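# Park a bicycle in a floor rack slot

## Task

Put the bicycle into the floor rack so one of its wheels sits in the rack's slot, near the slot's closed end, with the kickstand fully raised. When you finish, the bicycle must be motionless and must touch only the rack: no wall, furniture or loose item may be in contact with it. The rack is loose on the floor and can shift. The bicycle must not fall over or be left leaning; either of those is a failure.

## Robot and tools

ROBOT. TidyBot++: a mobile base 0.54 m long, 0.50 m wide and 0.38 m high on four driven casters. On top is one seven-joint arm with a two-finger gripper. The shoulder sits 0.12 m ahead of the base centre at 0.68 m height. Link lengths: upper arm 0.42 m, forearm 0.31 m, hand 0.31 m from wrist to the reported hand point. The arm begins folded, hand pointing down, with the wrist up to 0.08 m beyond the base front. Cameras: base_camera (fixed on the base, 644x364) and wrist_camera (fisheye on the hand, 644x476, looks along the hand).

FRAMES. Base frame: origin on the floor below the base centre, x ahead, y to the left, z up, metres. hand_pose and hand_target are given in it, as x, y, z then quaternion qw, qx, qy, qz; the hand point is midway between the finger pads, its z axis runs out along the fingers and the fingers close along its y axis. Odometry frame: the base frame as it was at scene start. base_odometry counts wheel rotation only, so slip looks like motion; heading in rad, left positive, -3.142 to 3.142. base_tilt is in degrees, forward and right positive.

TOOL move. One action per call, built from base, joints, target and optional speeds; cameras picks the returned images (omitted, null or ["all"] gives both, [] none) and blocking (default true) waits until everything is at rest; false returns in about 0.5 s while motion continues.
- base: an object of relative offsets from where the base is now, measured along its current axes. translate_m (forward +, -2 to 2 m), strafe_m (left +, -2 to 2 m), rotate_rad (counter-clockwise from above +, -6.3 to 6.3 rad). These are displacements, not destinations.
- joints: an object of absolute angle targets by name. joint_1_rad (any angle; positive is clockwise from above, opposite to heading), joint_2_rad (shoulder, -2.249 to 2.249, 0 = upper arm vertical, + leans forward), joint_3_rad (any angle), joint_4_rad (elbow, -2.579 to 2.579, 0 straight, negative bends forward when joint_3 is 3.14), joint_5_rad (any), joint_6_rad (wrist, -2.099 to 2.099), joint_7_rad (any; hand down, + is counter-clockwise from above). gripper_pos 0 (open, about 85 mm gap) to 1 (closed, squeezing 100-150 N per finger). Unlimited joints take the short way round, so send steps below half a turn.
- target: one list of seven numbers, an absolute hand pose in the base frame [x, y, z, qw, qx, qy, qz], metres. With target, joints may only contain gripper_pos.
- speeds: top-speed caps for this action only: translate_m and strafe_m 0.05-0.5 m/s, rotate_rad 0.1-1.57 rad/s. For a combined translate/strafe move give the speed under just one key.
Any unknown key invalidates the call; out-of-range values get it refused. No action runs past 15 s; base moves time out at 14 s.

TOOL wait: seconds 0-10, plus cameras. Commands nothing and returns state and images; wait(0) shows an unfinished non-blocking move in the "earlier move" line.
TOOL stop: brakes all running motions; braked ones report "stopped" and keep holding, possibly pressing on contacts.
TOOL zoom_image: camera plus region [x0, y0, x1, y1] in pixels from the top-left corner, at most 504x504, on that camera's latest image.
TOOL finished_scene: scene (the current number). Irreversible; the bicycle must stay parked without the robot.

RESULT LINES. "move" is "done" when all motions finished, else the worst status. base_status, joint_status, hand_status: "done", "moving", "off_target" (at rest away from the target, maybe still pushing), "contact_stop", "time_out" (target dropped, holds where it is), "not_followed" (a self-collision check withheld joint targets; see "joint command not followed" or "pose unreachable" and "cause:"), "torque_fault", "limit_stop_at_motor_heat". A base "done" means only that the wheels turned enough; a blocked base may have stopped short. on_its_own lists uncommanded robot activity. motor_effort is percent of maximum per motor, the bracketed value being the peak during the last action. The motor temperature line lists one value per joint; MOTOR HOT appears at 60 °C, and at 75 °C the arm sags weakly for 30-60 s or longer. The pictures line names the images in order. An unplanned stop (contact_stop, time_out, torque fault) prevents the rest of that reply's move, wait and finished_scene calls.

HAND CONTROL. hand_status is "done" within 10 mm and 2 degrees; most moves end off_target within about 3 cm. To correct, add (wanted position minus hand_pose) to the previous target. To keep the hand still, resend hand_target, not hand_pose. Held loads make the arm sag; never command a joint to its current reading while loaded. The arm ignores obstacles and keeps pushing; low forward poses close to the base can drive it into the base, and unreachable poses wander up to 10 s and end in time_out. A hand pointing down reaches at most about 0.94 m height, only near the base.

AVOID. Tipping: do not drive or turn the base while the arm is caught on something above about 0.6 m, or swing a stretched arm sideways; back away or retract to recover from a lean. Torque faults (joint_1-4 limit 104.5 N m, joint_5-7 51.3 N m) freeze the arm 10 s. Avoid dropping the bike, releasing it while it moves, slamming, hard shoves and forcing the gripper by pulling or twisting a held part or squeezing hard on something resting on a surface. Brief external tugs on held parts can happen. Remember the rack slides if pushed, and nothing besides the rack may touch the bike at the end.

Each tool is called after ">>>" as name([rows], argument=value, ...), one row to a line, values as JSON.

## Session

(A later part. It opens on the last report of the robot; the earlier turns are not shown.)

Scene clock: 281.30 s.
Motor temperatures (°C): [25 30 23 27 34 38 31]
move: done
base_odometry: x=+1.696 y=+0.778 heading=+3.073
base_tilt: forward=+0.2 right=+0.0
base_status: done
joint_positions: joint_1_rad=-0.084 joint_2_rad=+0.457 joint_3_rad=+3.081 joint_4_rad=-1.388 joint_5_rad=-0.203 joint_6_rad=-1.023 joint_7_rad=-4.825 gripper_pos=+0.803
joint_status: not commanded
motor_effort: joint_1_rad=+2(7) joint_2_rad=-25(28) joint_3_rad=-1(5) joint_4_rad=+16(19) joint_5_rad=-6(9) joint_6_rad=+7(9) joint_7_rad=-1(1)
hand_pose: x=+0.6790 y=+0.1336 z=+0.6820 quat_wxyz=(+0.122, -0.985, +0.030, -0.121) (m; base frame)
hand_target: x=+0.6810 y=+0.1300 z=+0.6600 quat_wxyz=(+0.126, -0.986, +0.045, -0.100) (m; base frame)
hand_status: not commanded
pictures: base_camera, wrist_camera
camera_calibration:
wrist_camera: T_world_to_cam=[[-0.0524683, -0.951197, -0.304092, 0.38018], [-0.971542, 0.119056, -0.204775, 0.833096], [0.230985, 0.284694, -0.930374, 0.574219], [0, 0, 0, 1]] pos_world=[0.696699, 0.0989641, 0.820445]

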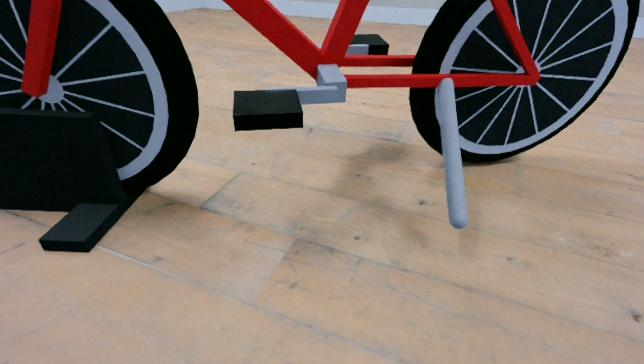

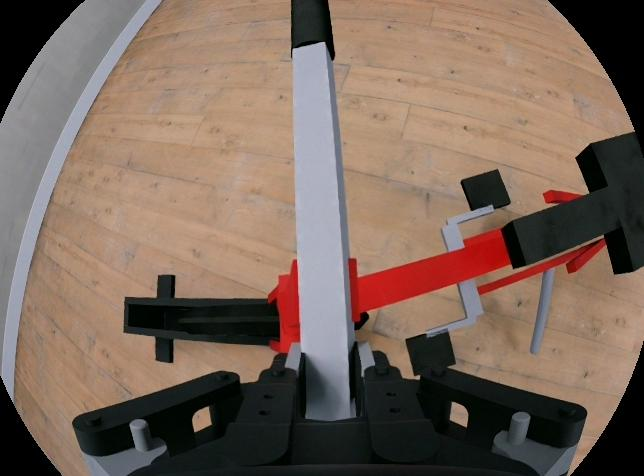

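>>> move(base={"strafe_m": 0.2}, speeds={"strafe_m": 0.1})

>>> zoom_image(camera="wrist_camera", region=[100, 240, 320, 373])

Scene clock: 284.03 s.
Motor temperatures (°C): [25 30 23 27 34 38 31]
move: done
base_odometry: x=+1.682 y=+0.579 heading=+3.073
base_tilt: forward=+0.2 right=+0.0
base_status: done
joint_positions: joint_1_rad=-0.077 joint_2_rad=+0.456 joint_3_rad=+3.082 joint_4_rad=-1.385 joint_5_rad=-0.202 joint_6_rad=-1.023 joint_7_rad=-4.825 gripper_pos=+0.803
joint_status: not commanded
motor_effort: joint_1_rad=+3(5) joint_2_rad=-28(28) joint_3_rad=-1(6) joint_4_rad=+17(18) joint_5_rad=-3(9) joint_6_rad=+6(8) joint_7_rad=+1(1)
hand_pose: x=+0.6813 y=+0.1289 z=+0.6837 quat_wxyz=(+0.121, -0.984, +0.033, -0.124) (m; base frame)
hand_target: x=+0.6810 y=+0.1300 z=+0.6600 quat_wxyz=(+0.126, -0.986, +0.045, -0.100) (m; base frame)
hand_status: not commanded
pictures: base_camera, wrist_camera
camera_calibration:
wrist_camera: T_world_to_cam=[[-0.0581883, -0.951357, -0.302547, 0.379153], [-0.969705, 0.125886, -0.209345, 0.83725], [0.237248, 0.2812, -0.92986, 0.57237], [0, 0, 0, 1]] pos_world=[0.698154, 0.0943615, 0.82221]

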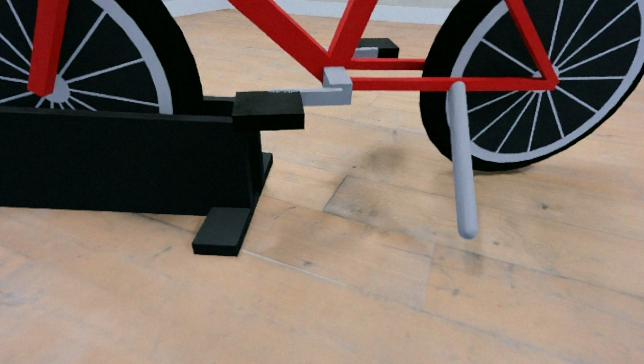

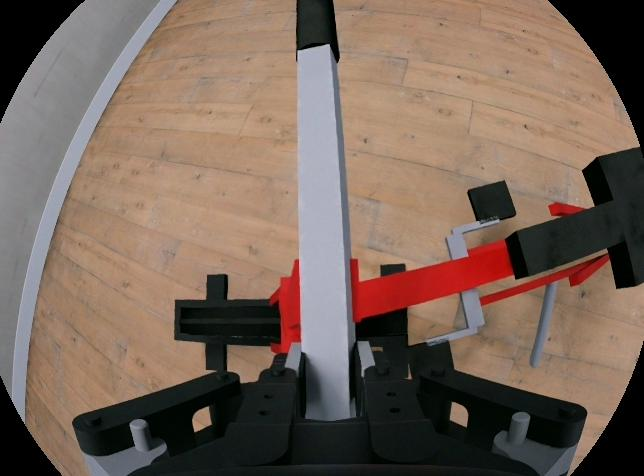

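Scaled by 2.291.

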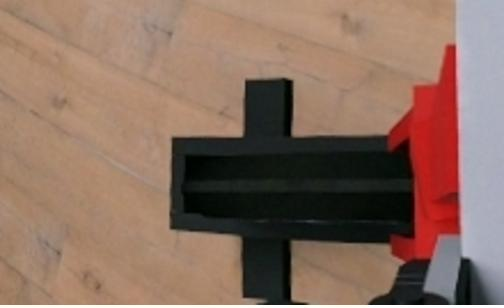

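>>> move(base={"strafe_m": 0.05}, speeds={"strafe_m": 0.08})

>>> zoom_image(camera="wrist_camera", region=[100, 240, 320, 373])

>>> zoom_image(camera="base_camera", region=[0, 0, 320, 260])

Scene clock: 286.43 s.
Motor temperatures (°C): [25 30 23 27 34 38 31]
move: done
base_odometry: x=+1.678 y=+0.528 heading=+3.073
base_tilt: forward=+0.2 right=+0.0
base_status: done
joint_positions: joint_1_rad=-0.071 joint_2_rad=+0.455 joint_3_rad=+3.086 joint_4_rad=-1.383 joint_5_rad=-0.194 joint_6_rad=-1.023 joint_7_rad=-4.825 gripper_pos=+0.803
joint_status: not commanded
motor_effort: joint_1_rad=+2(4) joint_2_rad=-27(28) joint_3_rad=-1(6) joint_4_rad=+17(18) joint_5_rad=-4(9) joint_6_rad=+7(7) joint_7_rad=+1(1)
hand_pose: x=+0.6834 y=+0.1216 z=+0.6841 quat_wxyz=(+0.117, -0.985, +0.036, -0.126) (m; base frame)
hand_target: x=+0.6810 y=+0.1300 z=+0.6600 quat_wxyz=(+0.126, -0.986, +0.045, -0.100) (m; base frame)
hand_status: not commanded
pictures: base_camera, wrist_camera
camera_calibration:
wrist_camera: T_world_to_cam=[[-0.0645945, -0.953405, -0.294696, 0.37167], [-0.967995, 0.13163, -0.213678, 0.841342], [0.242512, 0.271462, -0.931395, 0.572974], [0, 0, 0, 1]] pos_world=[0.699469, 0.0880652, 0.822971]

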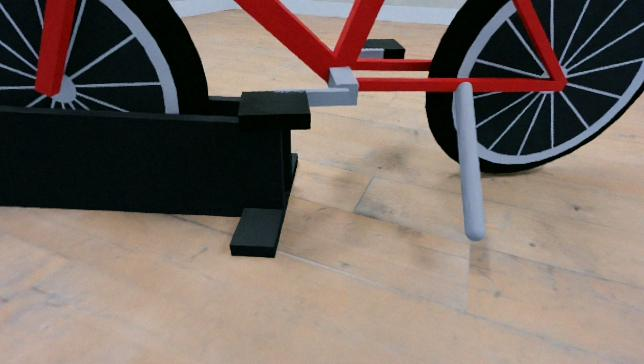

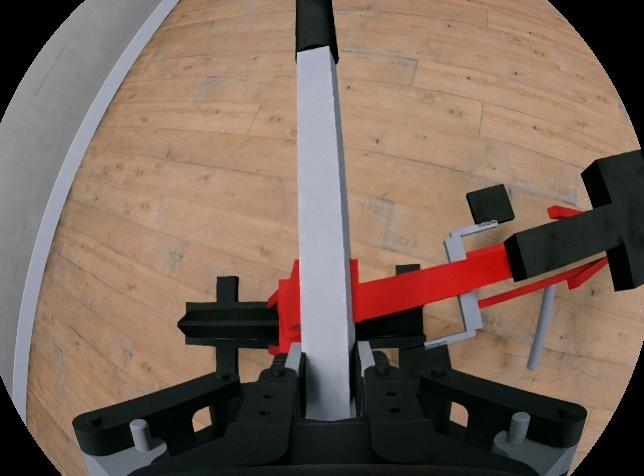

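Scaled by 2.291.

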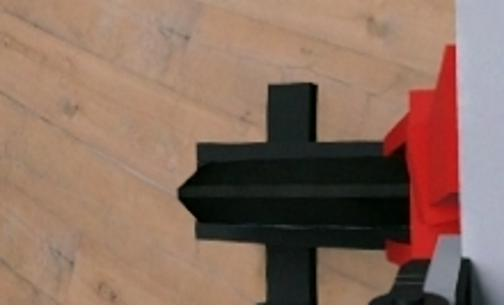

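Scaled by 1.575.

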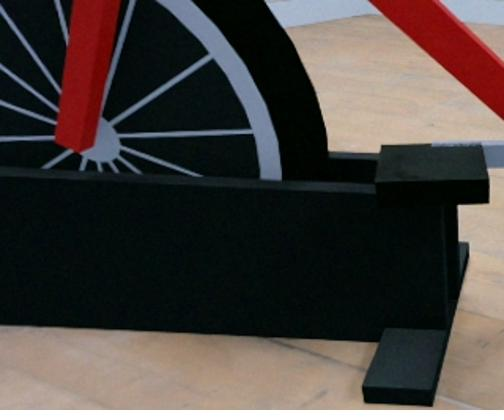

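>>> move(base={"strafe_m": 0.03}, speeds={"strafe_m": 0.08})

>>> zoom_image(camera="wrist_camera", region=[100, 240, 320, 373])

Scene clock: 287.57 s.
Motor temperatures (°C): [25 30 23 27 34 38 31]
move: done
base_odometry: x=+1.676 y=+0.498 heading=+3.073
base_tilt: forward=+0.2 right=+0.0
base_status: done
joint_positions: joint_1_rad=-0.074 joint_2_rad=+0.455 joint_3_rad=+3.087 joint_4_rad=-1.382 joint_5_rad=-0.191 joint_6_rad=-1.023 joint_7_rad=-4.825 gripper_pos=+0.803
joint_status: not commanded
motor_effort: joint_1_rad=+1(4) joint_2_rad=-29(30) joint_3_rad=-2(7) joint_4_rad=+18(19) joint_5_rad=-3(9) joint_6_rad=+6(7) joint_7_rad=+2(2)
hand_pose: x=+0.6836 y=+0.1217 z=+0.6843 quat_wxyz=(+0.115, -0.985, +0.035, -0.126) (m; base frame)
hand_target: x=+0.6810 y=+0.1300 z=+0.6600 quat_wxyz=(+0.126, -0.986, +0.045, -0.100) (m; base frame)
hand_status: not commanded
pictures: base_camera, wrist_camera
camera_calibration:
wrist_camera: T_world_to_cam=[[-0.0619772, -0.954532, -0.291593, 0.368118], [-0.967973, 0.128699, -0.215556, 0.843243], [0.243283, 0.268895, -0.931938, 0.573229], [0, 0, 0, 1]] pos_world=[0.699595, 0.0887184, 0.823321]

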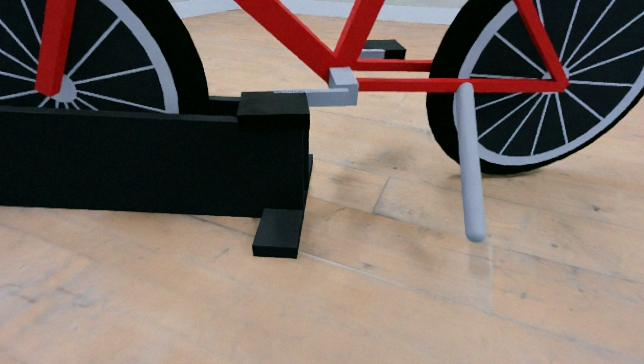

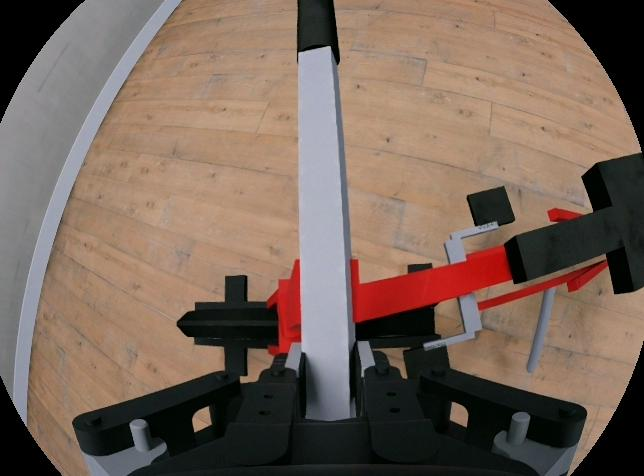

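Scaled by 2.291.

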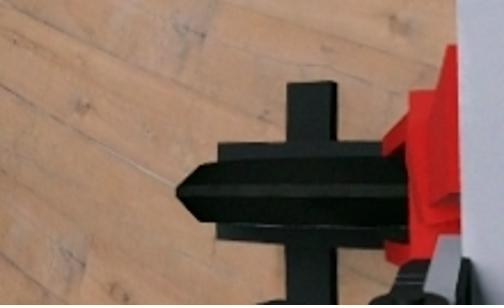

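>>> move(base={"strafe_m": 0.025}, speeds={"strafe_m": 0.06})

>>> zoom_image(camera="wrist_camera", region=[100, 240, 320, 373])

Scene clock: 288.60 s.
Motor temperatures (°C): [25 30 23 27 34 38 31]
move: done
base_odometry: x=+1.674 y=+0.473 heading=+3.072
base_tilt: forward=+0.3 right=+0.0
base_status: done
joint_positions: joint_1_rad=-0.051 joint_2_rad=+0.454 joint_3_rad=+3.094 joint_4_rad=-1.381 joint_5_rad=-0.184 joint_6_rad=-1.023 joint_7_rad=-4.825 gripper_pos=+0.803
joint_status: not commanded
motor_effort: joint_1_rad=-1(6) joint_2_rad=-26(29) joint_3_rad=-4(9) joint_4_rad=+16(18) joint_5_rad=-6(11) joint_6_rad=+6(7) joint_7_rad=+0(2)
hand_pose: x=+0.6876 y=+0.1034 z=+0.6848 quat_wxyz=(+0.109, -0.984, +0.047, -0.130) (m; base frame)
hand_target: x=+0.6810 y=+0.1300 z=+0.6600 quat_wxyz=(+0.126, -0.986, +0.045, -0.100) (m; base frame)
hand_status: not commanded
pictures: base_camera, wrist_camera
camera_calibration:
wrist_camera: T_world_to_cam=[[-0.0866341, -0.955399, -0.282326, 0.361759], [-0.963431, 0.152476, -0.220346, 0.84729], [0.253566, 0.252912, -0.93367, 0.573375], [0, 0, 0, 1]] pos_world=[0.702258, 0.0714197, 0.824173]

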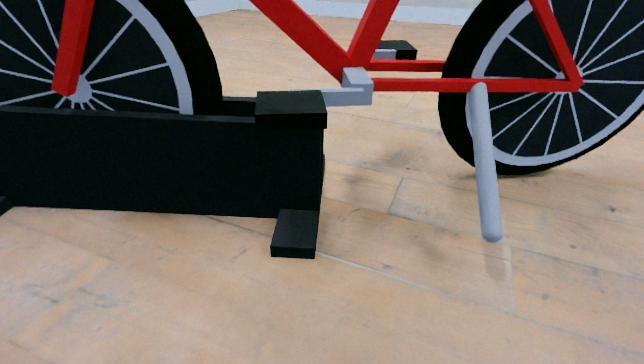

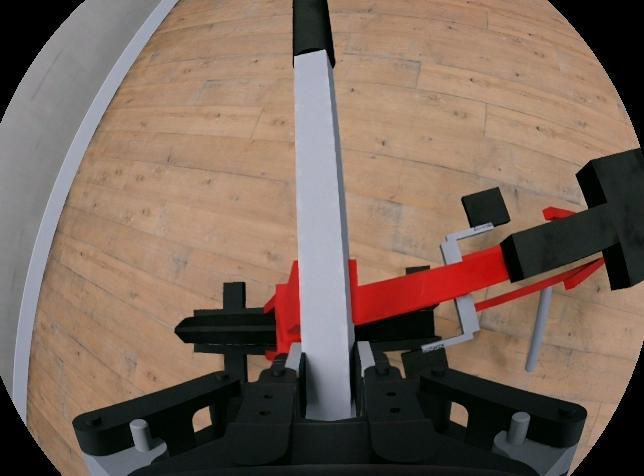

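Scaled by 2.291.

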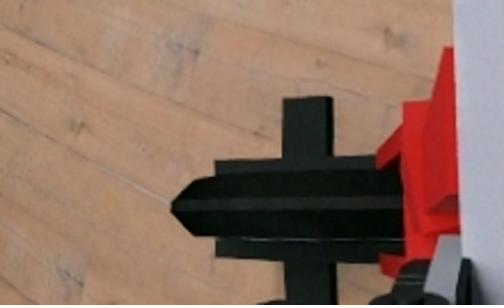

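>>> move(target=[0.684, 0.108, 0.665, -0.115, 0.985, -0.04, 0.12], cameras=[])

>>> move(joints={"gripper_pos": 0.55})

Scene clock: 289.50 s.
Motor temperatures (°C): [25 30 23 27 34 38 31]
move: off_target
base_odometry: x=+1.674 y=+0.473 heading=+3.073
base_tilt: forward=+0.2 right=-0.1
base_status: not commanded
joint_positions: joint_1_rad=-0.049 joint_2_rad=+0.444 joint_3_rad=+3.094 joint_4_rad=-1.398 joint_5_rad=-0.184 joint_6_rad=-1.023 joint_7_rad=-4.812 gripper_pos=+0.803
joint_status: not commanded
motor_effort: joint_1_rad=+1(2) joint_2_rad=-26(28) joint_3_rad=-2(5) joint_4_rad=+16(18) joint_5_rad=-4(7) joint_6_rad=+4(6) joint_7_rad=+0(0)
hand_pose: x=+0.6813 y=+0.1018 z=+0.6840 quat_wxyz=(+0.107, -0.985, +0.042, -0.127) (m; base frame)
hand_target: x=+0.6840 y=+0.1080 z=+0.6650 quat_wxyz=(+0.115, -0.985, +0.040, -0.120) (m; base frame)
hand_status: off_target (0.020 m and 1.3 deg from the pose sent, 0.021 m and 1.6 deg at the start)
pictures: none
No camera images: "cameras" was empty.

Scene clock: 290.30 s.
Motor temperatures (°C): [25 30 23 27 34 38 31]
move: done
base_odometry: x=+1.674 y=+0.473 heading=+3.073
base_tilt: forward=+0.3 right=+0.0
base_status: not commanded
joint_positions: joint_1_rad=-0.049 joint_2_rad=+0.461 joint_3_rad=+3.094 joint_4_rad=-1.403 joint_5_rad=-0.184 joint_6_rad=-1.023 joint_7_rad=-4.812 gripper_pos=+0.550
joint_status: all done
motor_effort: joint_1_rad=+1(1) joint_2_rad=-33(35) joint_3_rad=-1(2) joint_4_rad=+18(19) joint_5_rad=-1(4) joint_6_rad=+2(5) joint_7_rad=+1(1)
hand_pose: x=+0.6793 y=+0.1017 z=+0.6726 quat_wxyz=(+0.106, -0.987, +0.043, -0.117) (m; base frame)
hand_target: x=+0.6840 y=+0.1080 z=+0.6650 quat_wxyz=(+0.115, -0.985, +0.040, -0.120) (m; base frame)
hand_status: not commanded
pictures: base_camera, wrist_camera
camera_calibration:
wrist_camera: T_world_to_cam=[[-0.083671, -0.957817, -0.274928, 0.349206], [-0.970372, 0.141071, -0.196154, 0.826451], [0.226664, 0.25037, -0.941243, 0.588229], [0, 0, 0, 1]] pos_world=[0.697853, 0.0706122, 0.811785]

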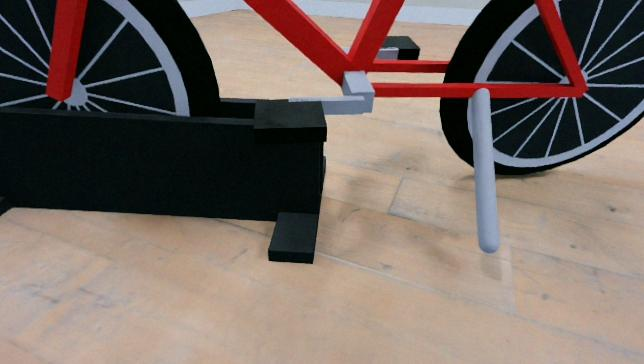

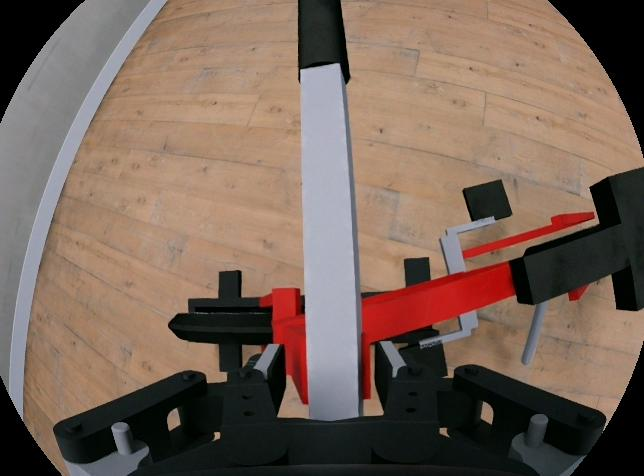

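>>> move(joints={"gripper_pos": 0.1}, cameras=[])

>>> move(target=[0.64, 0.108, 0.80, -0.115, 0.985, -0.04, 0.12])

>>> zoom_image(camera="base_camera", region=[0, 0, 340, 300])

>>> zoom_image(camera="base_camera", region=[340, 0, 640, 270])

Scene clock: 291.20 s.
Motor temperatures (°C): [25 30 23 27 34 38 31]
move: done
base_odometry: x=+1.674 y=+0.473 heading=+3.073
base_tilt: forward=+0.2 right=+0.0
base_status: not commanded
joint_positions: joint_1_rad=-0.049 joint_2_rad=+0.461 joint_3_rad=+3.094 joint_4_rad=-1.403 joint_5_rad=-0.184 joint_6_rad=-1.023 joint_7_rad=-4.812 gripper_pos=+0.100
joint_status: all done
motor_effort: joint_1_rad=+1(1) joint_2_rad=-33(34) joint_3_rad=-1(2) joint_4_rad=+18(18) joint_5_rad=-1(2) joint_6_rad=+3(3) joint_7_rad=+1(1)
hand_pose: x=+0.6793 y=+0.1017 z=+0.6726 quat_wxyz=(+0.106, -0.987, +0.043, -0.117) (m; base frame)
hand_target: x=+0.6840 y=+0.1080 z=+0.6650 quat_wxyz=(+0.115, -0.985, +0.040, -0.120) (m; base frame)
hand_status: not commanded
pictures: none
No camera images: "cameras" was empty.

Scene clock: 292.70 s.
Motor temperatures (°C): [25 30 23 27 34 38 31]
move: off_target
base_odometry: x=+1.674 y=+0.473 heading=+3.073
base_tilt: forward=+0.2 right=+0.0
base_status: not commanded
joint_positions: joint_1_rad=-0.049 joint_2_rad=+0.309 joint_3_rad=+3.094 joint_4_rad=-1.215 joint_5_rad=-0.184 joint_6_rad=-1.272 joint_7_rad=-4.830 gripper_pos=+0.100
joint_status: not commanded
motor_effort: joint_1_rad=+1(1) joint_2_rad=-29(37) joint_3_rad=-1(2) joint_4_rad=+19(20) joint_5_rad=+0(1) joint_6_rad=+3(3) joint_7_rad=+1(1)
hand_pose: x=+0.6582 y=+0.1051 z=+0.8109 quat_wxyz=(+0.116, -0.980, +0.024, -0.160) (m; base frame)
hand_target: x=+0.6400 y=+0.1080 z=+0.8000 quat_wxyz=(+0.115, -0.985, +0.040, -0.120) (m; base frame)
hand_status: off_target (0.021 m and 5.0 deg from the pose sent, 0.133 m and 1.2 deg at the start)
pictures: base_camera, wrist_camera
camera_calibration:
wrist_camera: T_world_to_cam=[[-0.0285152, -0.955957, -0.29212, 0.366151], [-0.952034, 0.115043, -0.283543, 0.89416], [0.304661, 0.270023, -0.913383, 0.646348], [0, 0, 0, 1]] pos_world=[0.664794, 0.0726289, 0.950856]

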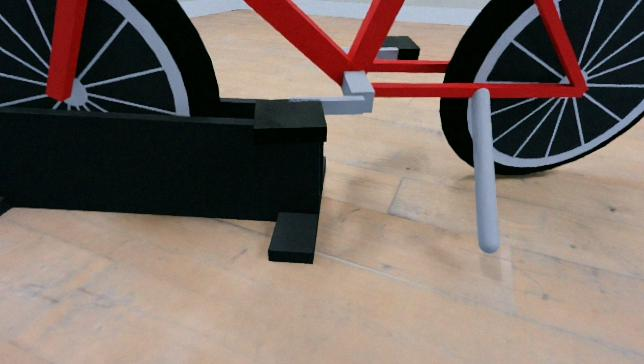

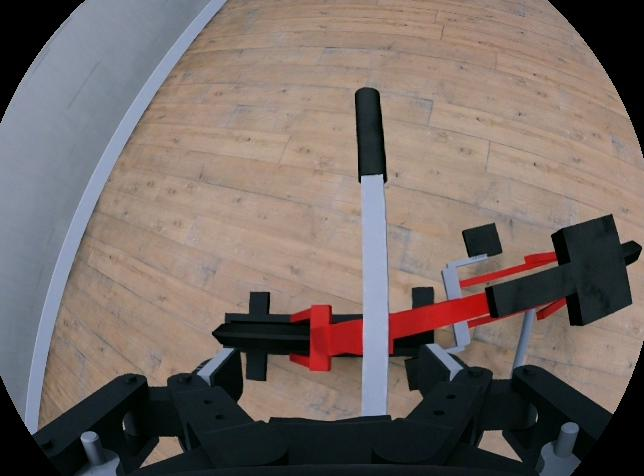

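Scaled by 1.482.

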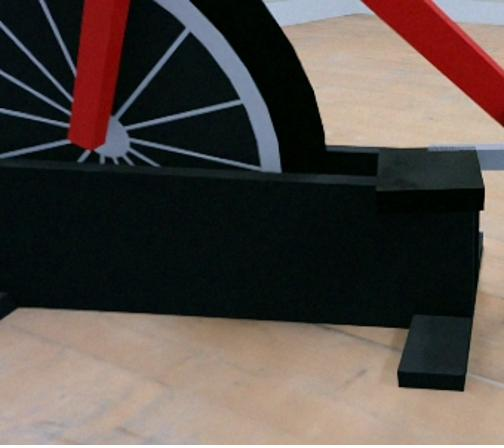

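Scaled by 1.680.

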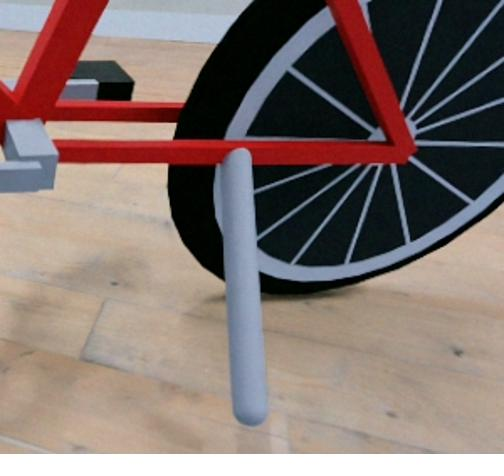

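>>> move(base={"translate_m": -0.12, "strafe_m": -0.2}, joints={"gripper_pos": 1.0})

>>> zoom_image(camera="base_camera", region=[220, 0, 480, 240])

Scene clock: 296.63 s.
Motor temperatures (°C): [25 30 23 27 34 38 31]
move: done
base_odometry: x=+1.808 y=+0.665 heading=+3.072
base_tilt: forward=+0.2 right=+0.0
base_status: done
joint_positions: joint_1_rad=-0.057 joint_2_rad=+0.310 joint_3_rad=+3.095 joint_4_rad=-1.215 joint_5_rad=-0.184 joint_6_rad=-1.278 joint_7_rad=-4.830 gripper_pos=+0.999
joint_status: all done
motor_effort: joint_1_rad=+1(3) joint_2_rad=-29(33) joint_3_rad=-1(3) joint_4_rad=+19(20) joint_5_rad=-1(2) joint_6_rad=+3(3) joint_7_rad=+1(1)
hand_pose: x=+0.6558 y=+0.1090 z=+0.8099 quat_wxyz=(+0.116, -0.981, +0.020, -0.157) (m; base frame)
hand_target: x=+0.6400 y=+0.1080 z=+0.8000 quat_wxyz=(+0.115, -0.985, +0.040, -0.120) (m; base frame)
hand_status: not commanded
pictures: base_camera, wrist_camera
camera_calibration:
wrist_camera: T_world_to_cam=[[-0.0222807, -0.956469, -0.290981, 0.364584], [-0.954763, 0.106685, -0.277571, 0.889011], [0.296532, 0.271633, -0.915579, 0.652014], [0, 0, 0, 1]] pos_world=[0.663575, 0.0767615, 0.949821]

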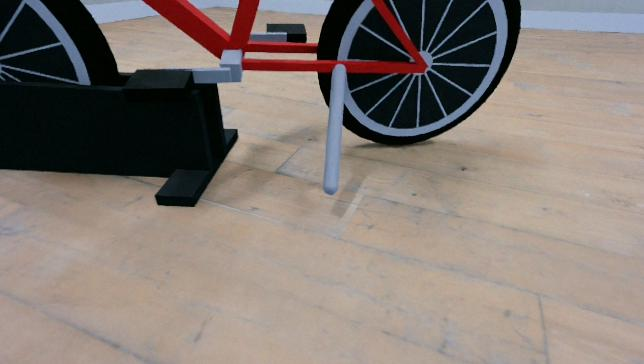

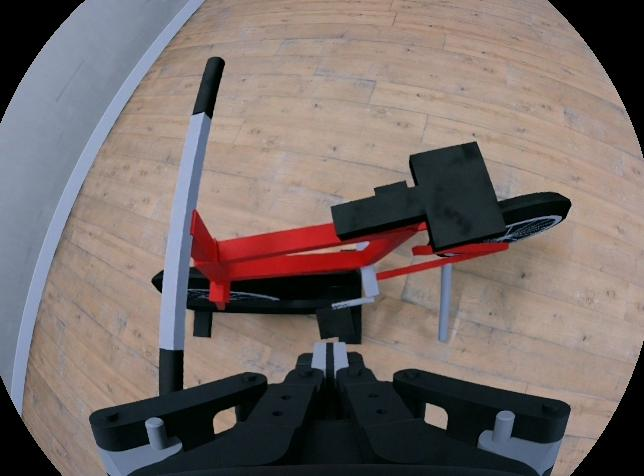

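Scaled by 1.938.

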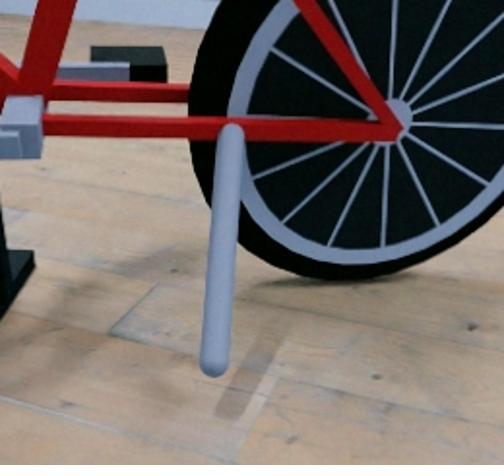

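>>> move(target=[0.58, 0.09, 0.35, 0, 0.924, 0, 0.383])

>>> move(target=[0.70, 0.09, 0.08, 0, 0.924, 0, 0.383])

>>> zoom_image(camera="base_camera", region=[220, 0, 480, 240])

Scene clock: 300.70 s.
Motor temperatures (°C): [25 30 23 27 34 38 31]
move: off_target
base_odometry: x=+1.808 y=+0.665 heading=+3.072
base_tilt: forward=+0.2 right=+0.0
base_status: not commanded
joint_positions: joint_1_rad=-0.384 joint_2_rad=+1.108 joint_3_rad=+3.173 joint_4_rad=-2.400 joint_5_rad=-0.192 joint_6_rad=+1.080 joint_7_rad=-4.877 gripper_pos=+0.999
joint_status: not commanded
motor_effort: joint_1_rad=+1(1) joint_2_rad=-31(38) joint_3_rad=+0(2) joint_4_rad=-2(19) joint_5_rad=+0(2) joint_6_rad=+6(6) joint_7_rad=+1(1)
hand_pose: x=+0.5730 y=+0.1110 z=+0.3441 quat_wxyz=(+0.018, -0.934, -0.029, -0.357) (m; base frame)
hand_target: x=+0.5800 y=+0.0900 z=+0.3500 quat_wxyz=(+0.000, -0.924, +0.000, -0.383) (m; base frame)
hand_status: off_target (0.023 m and 5.0 deg from the pose sent, 0.467 m and 30.0 deg at the start)
pictures: base_camera, wrist_camera
camera_calibration:
wrist_camera: T_world_to_cam=[[0.0728738, -0.994416, -0.0763272, 0.104898], [-0.757252, -0.00536453, -0.6531, 0.708967], [0.649044, 0.105393, -0.753415, 0.0101884], [0, 0, 0, 1]] pos_world=[0.52261, 0.107042, 0.478709]

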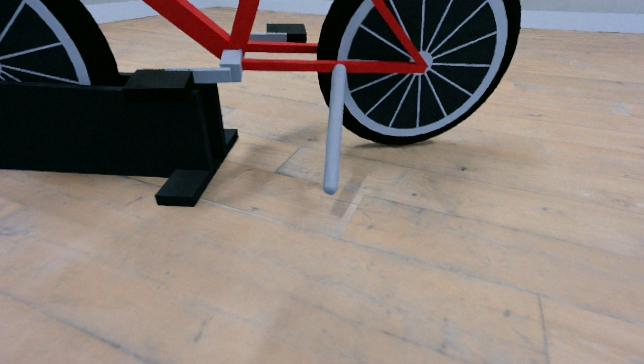

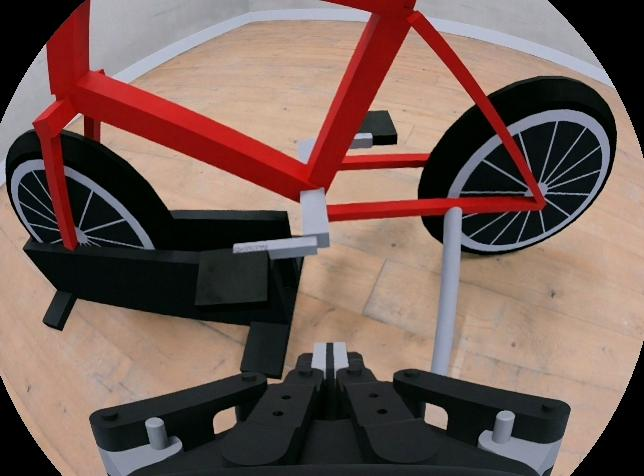

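Scene clock: 302.87 s.
Motor temperatures (°C): [25 30 23 27 34 38 31]
move: off_target
base_odometry: x=+1.808 y=+0.665 heading=+3.072
base_tilt: forward=+0.2 right=-0.1
base_status: not commanded
joint_positions: joint_1_rad=-0.298 joint_2_rad=+1.709 joint_3_rad=+3.173 joint_4_rad=-1.557 joint_5_rad=-0.192 joint_6_rad=+0.974 joint_7_rad=-4.863 gripper_pos=+0.999
joint_status: not commanded
motor_effort: joint_1_rad=+1(1) joint_2_rad=-39(40) joint_3_rad=+0(1) joint_4_rad=+3(3) joint_5_rad=+1(2) joint_6_rad=+6(7) joint_7_rad=+1(1)
hand_pose: x=+0.7177 y=+0.1178 z=+0.1083 quat_wxyz=(+0.030, -0.909, +0.007, -0.415) (m; base frame)
hand_target: x=+0.7000 y=+0.0900 z=+0.0800 quat_wxyz=(+0.000, -0.924, +0.000, -0.383) (m; base frame)
hand_status: off_target (0.043 m and 5.4 deg from the pose sent, 0.294 m and 5.0 deg at the start)
pictures: base_camera, wrist_camera
camera_calibration:
wrist_camera: T_world_to_cam=[[0.0269535, -0.99233, -0.120644, 0.120617], [-0.668488, 0.0718393, -0.740245, 0.601194], [0.743235, 0.100601, -0.661424, -0.339108], [0, 0, 0, 1]] pos_world=[0.650676, 0.110617, 0.235288]

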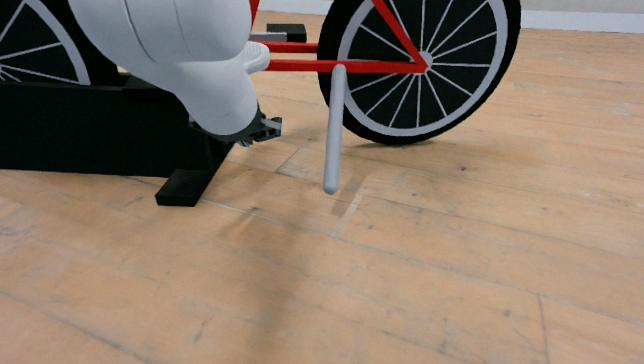

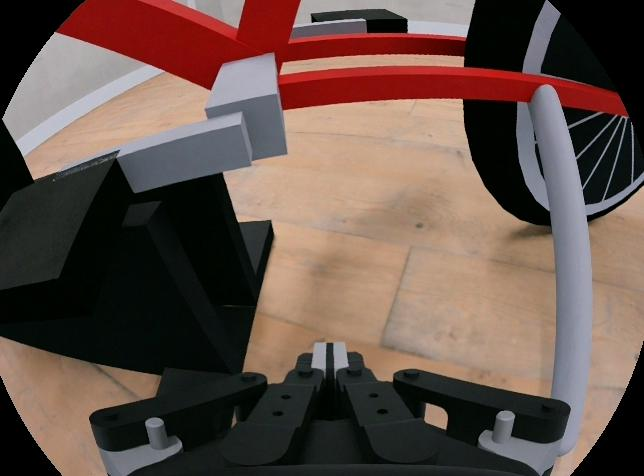

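Scaled by 1.938.

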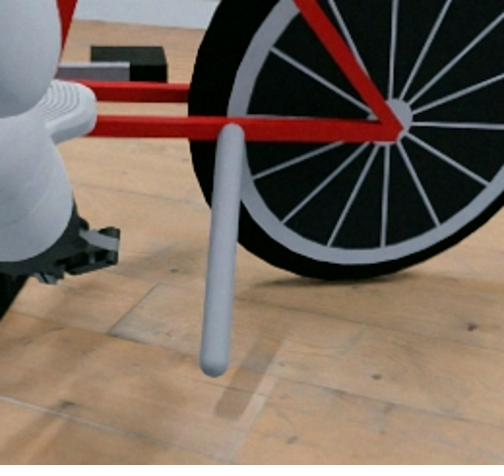

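>>> move(target=[0.70, 0.06, 0.04, 0, 0.924, 0, 0.383])

>>> move(target=[0.70, 0.01, 0.04, 0, 0.924, 0, 0.383])

Scene clock: 304.30 s.
Motor temperatures (°C): [25 30 23 27 34 38 31]
move: off_target
base_odometry: x=+1.808 y=+0.665 heading=+3.072
base_tilt: forward=+0.3 right=+0.0
base_status: not commanded
joint_positions: joint_1_rad=-0.195 joint_2_rad=+1.814 joint_3_rad=+3.173 joint_4_rad=-1.447 joint_5_rad=-0.184 joint_6_rad=+0.968 joint_7_rad=-4.833 gripper_pos=+0.999
joint_status: not commanded
motor_effort: joint_1_rad=+1(3) joint_2_rad=-38(42) joint_3_rad=+0(1) joint_4_rad=+3(4) joint_5_rad=+1(2) joint_6_rad=+6(7) joint_7_rad=+1(1)
hand_pose: x=+0.7199 y=+0.0577 z=+0.0646 quat_wxyz=(+0.006, -0.909, +0.035, -0.416) (m; base frame)
hand_target: x=+0.7000 y=+0.0600 z=+0.0400 quat_wxyz=(+0.000, -0.924, +0.000, -0.383) (m; base frame)
hand_status: off_target (0.032 m and 5.8 deg from the pose sent, 0.091 m and 5.4 deg at the start)
pictures: base_camera, wrist_camera
camera_calibration:
wrist_camera: T_world_to_cam=[[-0.0448772, -0.99394, -0.100341, 0.106224], [-0.662762, 0.104777, -0.741463, 0.568635], [0.747484, 0.0332277, -0.663448, -0.362669], [0, 0, 0, 1]] pos_world=[0.652727, 0.0580509, 0.191668]

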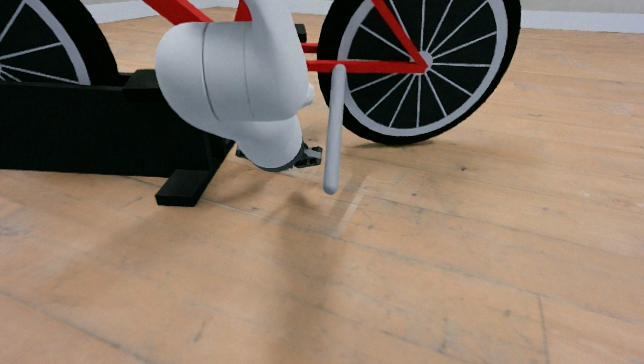

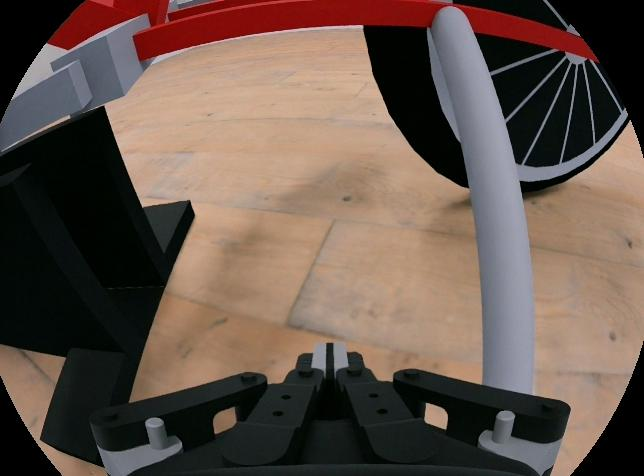

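Scene clock: 305.33 s.
Motor temperatures (°C): [25 30 23 27 34 38 31]
move: off_target
base_odometry: x=+1.808 y=+0.664 heading=+3.072
base_tilt: forward=+0.2 right=+0.0
base_status: not commanded
joint_positions: joint_1_rad=-0.062 joint_2_rad=+1.814 joint_3_rad=+3.173 joint_4_rad=-1.447 joint_5_rad=-0.070 joint_6_rad=+0.968 joint_7_rad=-4.799 gripper_pos=+0.999
joint_status: not commanded
motor_effort: joint_1_rad=+1(3) joint_2_rad=-38(40) joint_3_rad=+0(3) joint_4_rad=+3(4) joint_5_rad=+0(5) joint_6_rad=+6(7) joint_7_rad=+1(1)
hand_pose: x=+0.7239 y=+0.0067 z=+0.0632 quat_wxyz=(+0.000, -0.910, +0.031, -0.413) (m; base frame)
hand_target: x=+0.7000 y=+0.0100 z=+0.0400 quat_wxyz=(+0.000, -0.924, +0.000, -0.383) (m; base frame)
hand_status: off_target (0.033 m and 5.2 deg from the pose sent, 0.057 m and 5.8 deg at the start)
pictures: base_camera, wrist_camera
camera_calibration:
wrist_camera: T_world_to_cam=[[-0.042761, -0.995255, -0.0874046, 0.0531857], [-0.667555, 0.0935515, -0.73866, 0.578967], [0.743331, 0.0267615, -0.668388, -0.361443], [0, 0, 0, 1]] pos_world=[0.657439, 0.00844281, 0.190724]

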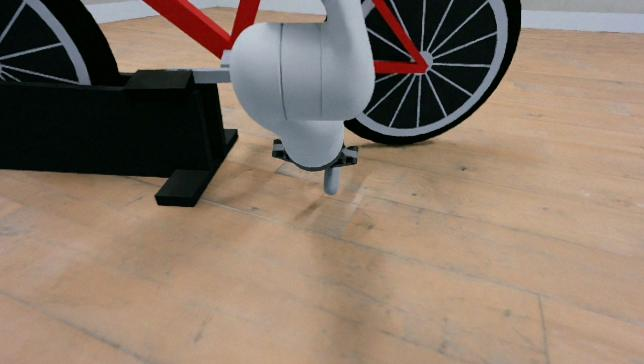

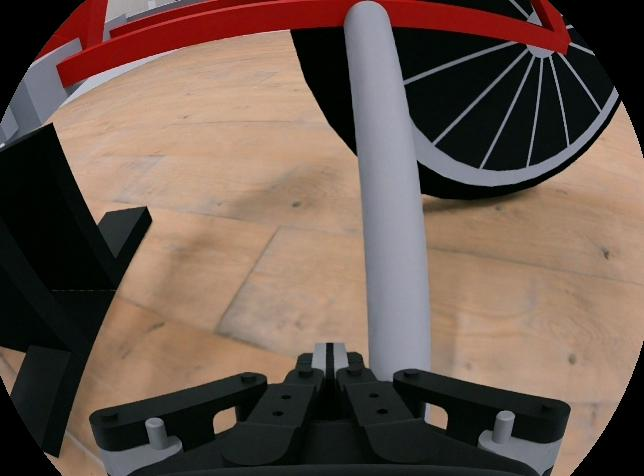

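>>> move(target=[0.70, -0.04, 0.04, 0, 0.924, 0, 0.383])

>>> zoom_image(camera="base_camera", region=[220, 0, 480, 240])

Scene clock: 306.53 s.
Motor temperatures (°C): [25 30 23 27 34 38 31]
move: off_target
base_odometry: x=+1.808 y=+0.664 heading=+3.072
base_tilt: forward=+0.3 right=+0.0
base_status: not commanded
joint_positions: joint_1_rad=+0.033 joint_2_rad=+1.814 joint_3_rad=+3.138 joint_4_rad=-1.450 joint_5_rad=+0.092 joint_6_rad=+0.968 joint_7_rad=-4.756 gripper_pos=+0.999
joint_status: not commanded
motor_effort: joint_1_rad=+10(10) joint_2_rad=-38(39) joint_3_rad=+5(6) joint_4_rad=+7(7) joint_5_rad=-5(6) joint_6_rad=+6(7) joint_7_rad=+1(1)
hand_pose: x=+0.7218 y=+0.0067 z=+0.0625 quat_wxyz=(+0.027, -0.912, -0.003, -0.410) (m; base frame)
hand_target: x=+0.7000 y=-0.0400 z=+0.0400 quat_wxyz=(+0.000, -0.924, +0.000, -0.383) (m; base frame)
hand_status: off_target (0.056 m and 4.6 deg from the pose sent, 0.057 m and 5.2 deg at the start)
pictures: base_camera, wrist_camera
camera_calibration:
wrist_camera: T_world_to_cam=[[0.041856, -0.993261, -0.108073, -0.00680305], [-0.677425, 0.0512955, -0.733802, 0.584171], [0.7344, 0.103925, -0.670713, -0.354254], [0, 0, 0, 1]] pos_world=[0.656181, 0.00009343, 0.190327]

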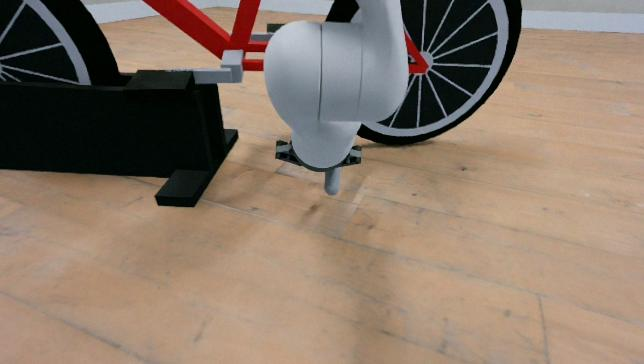

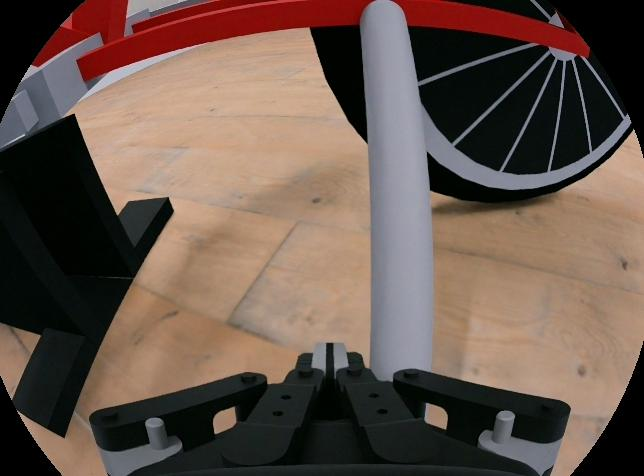

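Scaled by 1.938.

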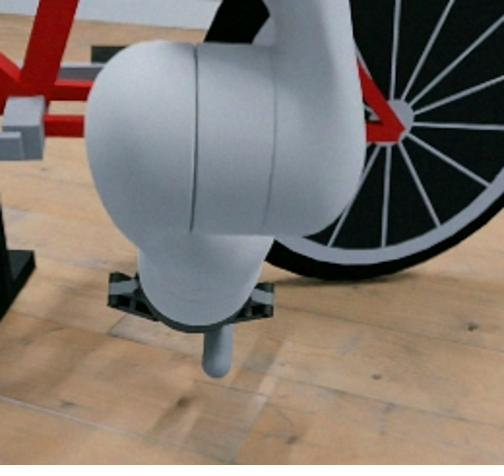

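>>> move(target=[0.70, -0.09, 0.045, 0, 0.924, 0, 0.383])

>>> zoom_image(camera="base_camera", region=[220, 0, 480, 240])

Scene clock: 307.93 s.
Motor temperatures (°C): [25 30 23 27 34 38 31]
move: off_target
base_odometry: x=+1.808 y=+0.664 heading=+3.072
base_tilt: forward=+0.2 right=+0.0
base_status: not commanded
joint_positions: joint_1_rad=+0.184 joint_2_rad=+1.814 joint_3_rad=+3.102 joint_4_rad=-1.444 joint_5_rad=+0.230 joint_6_rad=+0.956 joint_7_rad=-4.716 gripper_pos=+0.999
joint_status: not commanded
motor_effort: joint_1_rad=+11(15) joint_2_rad=-38(42) joint_3_rad=+5(9) joint_4_rad=+3(8) joint_5_rad=-6(8) joint_6_rad=+5(7) joint_7_rad=+1(1)
hand_pose: x=+0.7210 y=-0.0330 z=+0.0646 quat_wxyz=(+0.037, -0.910, -0.002, -0.412) (m; base frame)
hand_target: x=+0.7000 y=-0.0900 z=+0.0450 quat_wxyz=(+0.000, -0.924, +0.000, -0.383) (m; base frame)
hand_status: off_target (0.064 m and 5.7 deg from the pose sent, 0.101 m and 4.6 deg at the start)
pictures: base_camera, wrist_camera
camera_calibration:
wrist_camera: T_world_to_cam=[[0.0473214, -0.990719, -0.127425, -0.0485548], [-0.673979, 0.0624839, -0.736103, 0.58524], [0.737233, 0.120715, -0.664767, -0.350111], [0, 0, 0, 1]] pos_world=[0.654851, -0.0424085, 0.191868]

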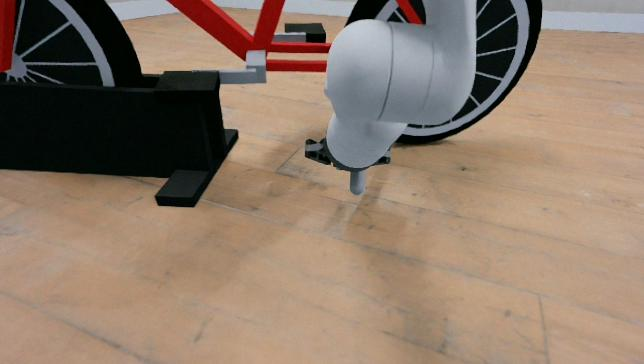

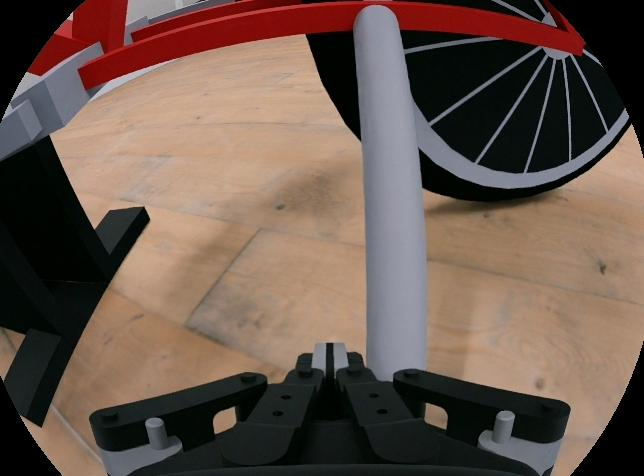

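Scaled by 1.938.

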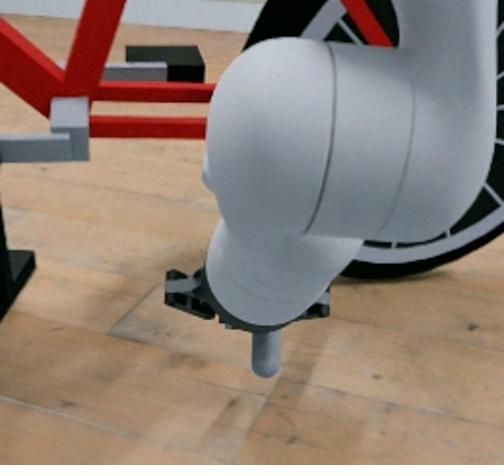

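>>> move(target=[0.66, 0.03, 0.08, 0, 0.924, 0, 0.383], cameras=[])

>>> move(target=[0.56, 0.02, 0.30, 0, 0.95, 0, 0.31], cameras=[])

>>> move(target=[0.45, 0.0, 0.55, 0, 1, 0, 0])

Scene clock: 310.97 s.
Motor temperatures (°C): [25 30 23 27 34 38 31]
move: off_target
base_odometry: x=+1.808 y=+0.664 heading=+3.072
base_tilt: forward=+0.2 right=+0.0
base_status: not commanded
joint_positions: joint_1_rad=-0.107 joint_2_rad=+1.771 joint_3_rad=+3.145 joint_4_rad=-1.657 joint_5_rad=-0.022 joint_6_rad=+0.999 joint_7_rad=-4.735 gripper_pos=+0.999
joint_status: not commanded
motor_effort: joint_1_rad=+1(11) joint_2_rad=-36(39) joint_3_rad=-1(5) joint_4_rad=+0(4) joint_5_rad=+1(6) joint_6_rad=+5(7) joint_7_rad=+1(1)
hand_pose: x=+0.6441 y=+0.0500 z=+0.0612 quat_wxyz=(+0.014, -0.936, -0.032, -0.349) (m; base frame)
hand_target: x=+0.6600 y=+0.0300 z=+0.0800 quat_wxyz=(+0.000, -0.924, +0.000, -0.383) (m; base frame)
hand_status: off_target (0.032 m and 5.7 deg from the pose sent, 0.089 m and 5.7 deg at the start)
pictures: none
No camera images: "cameras" was empty.

Scene clock: 312.93 s.
Motor temperatures (°C): [25 30 23 27 34 38 31]
move: off_target
base_odometry: x=+1.808 y=+0.664 heading=+3.072
base_tilt: forward=+0.3 right=+0.0
base_status: not commanded
joint_positions: joint_1_rad=-0.107 joint_2_rad=+1.203 joint_3_rad=+3.145 joint_4_rad=-2.371 joint_5_rad=-0.022 joint_6_rad=+0.999 joint_7_rad=-4.735 gripper_pos=+0.999
joint_status: not commanded
motor_effort: joint_1_rad=+1(1) joint_2_rad=-31(37) joint_3_rad=-1(1) joint_4_rad=-3(3) joint_5_rad=+1(2) joint_6_rad=+4(6) joint_7_rad=+1(1)
hand_pose: x=+0.5452 y=+0.0391 z=+0.2850 quat_wxyz=(+0.009, -0.960, -0.032, -0.280) (m; base frame)
hand_target: x=+0.5600 y=+0.0200 z=+0.3000 quat_wxyz=(+0.000, -0.951, +0.000, -0.310) (m; base frame)
hand_status: off_target (0.028 m and 5.2 deg from the pose sent, 0.255 m and 6.2 deg at the start)
pictures: none
No camera images: "cameras" was empty.

Scene clock: 315.77 s.
Motor temperatures (°C): [25 30 23 27 34 38 31]
move: off_target
base_odometry: x=+1.808 y=+0.664 heading=+3.072
base_tilt: forward=+0.2 right=+0.0
base_status: not commanded
joint_positions: joint_1_rad=-0.026 joint_2_rad=+0.278 joint_3_rad=+3.145 joint_4_rad=-2.118 joint_5_rad=-0.022 joint_6_rad=-0.695 joint_7_rad=-4.735 gripper_pos=+0.999
joint_status: not commanded
motor_effort: joint_1_rad=+1(1) joint_2_rad=-21(33) joint_3_rad=+0(1) joint_4_rad=+12(13) joint_5_rad=+0(2) joint_6_rad=+1(5) joint_7_rad=+1(1)
hand_pose: x=+0.4632 y=+0.0136 z=+0.5446 quat_wxyz=(+0.007, -1.000, +0.008, -0.025) (m; base frame)
hand_target: x=+0.4500 y=+0.0000 z=+0.5500 quat_wxyz=(+0.000, -1.000, +0.000, +0.000) (m; base frame)
hand_status: off_target (0.020 m and 3.1 deg from the pose sent, 0.284 m and 32.7 deg at the start)
pictures: base_camera, wrist_camera
camera_calibration:
wrist_camera: T_world_to_cam=[[-0.050416, -0.996426, -0.0677776, 0.0838154], [-0.99811, 0.0526559, -0.0316768, 0.528512], [0.0351325, 0.0660525, -0.997197, 0.660473], [0, 0, 0, 1]] pos_world=[0.508535, 0.0120607, 0.681044]

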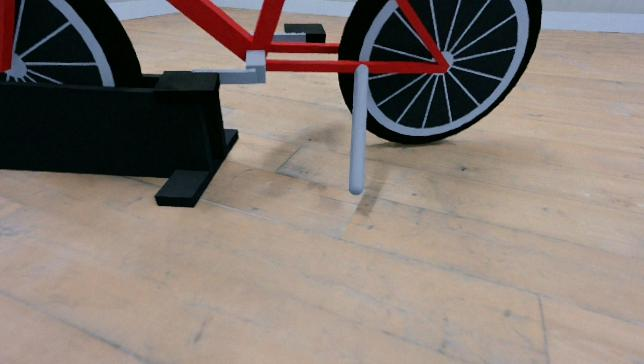

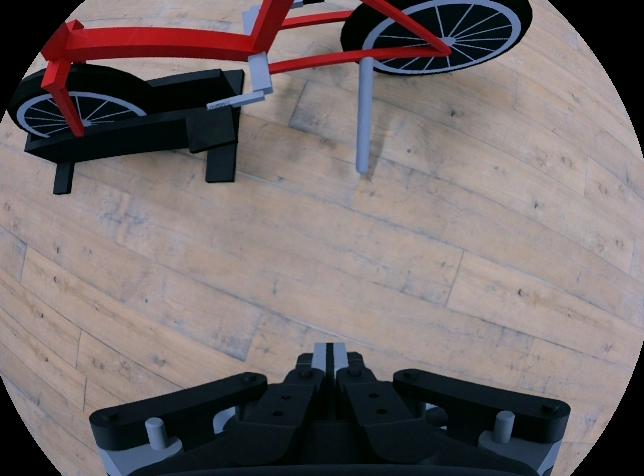

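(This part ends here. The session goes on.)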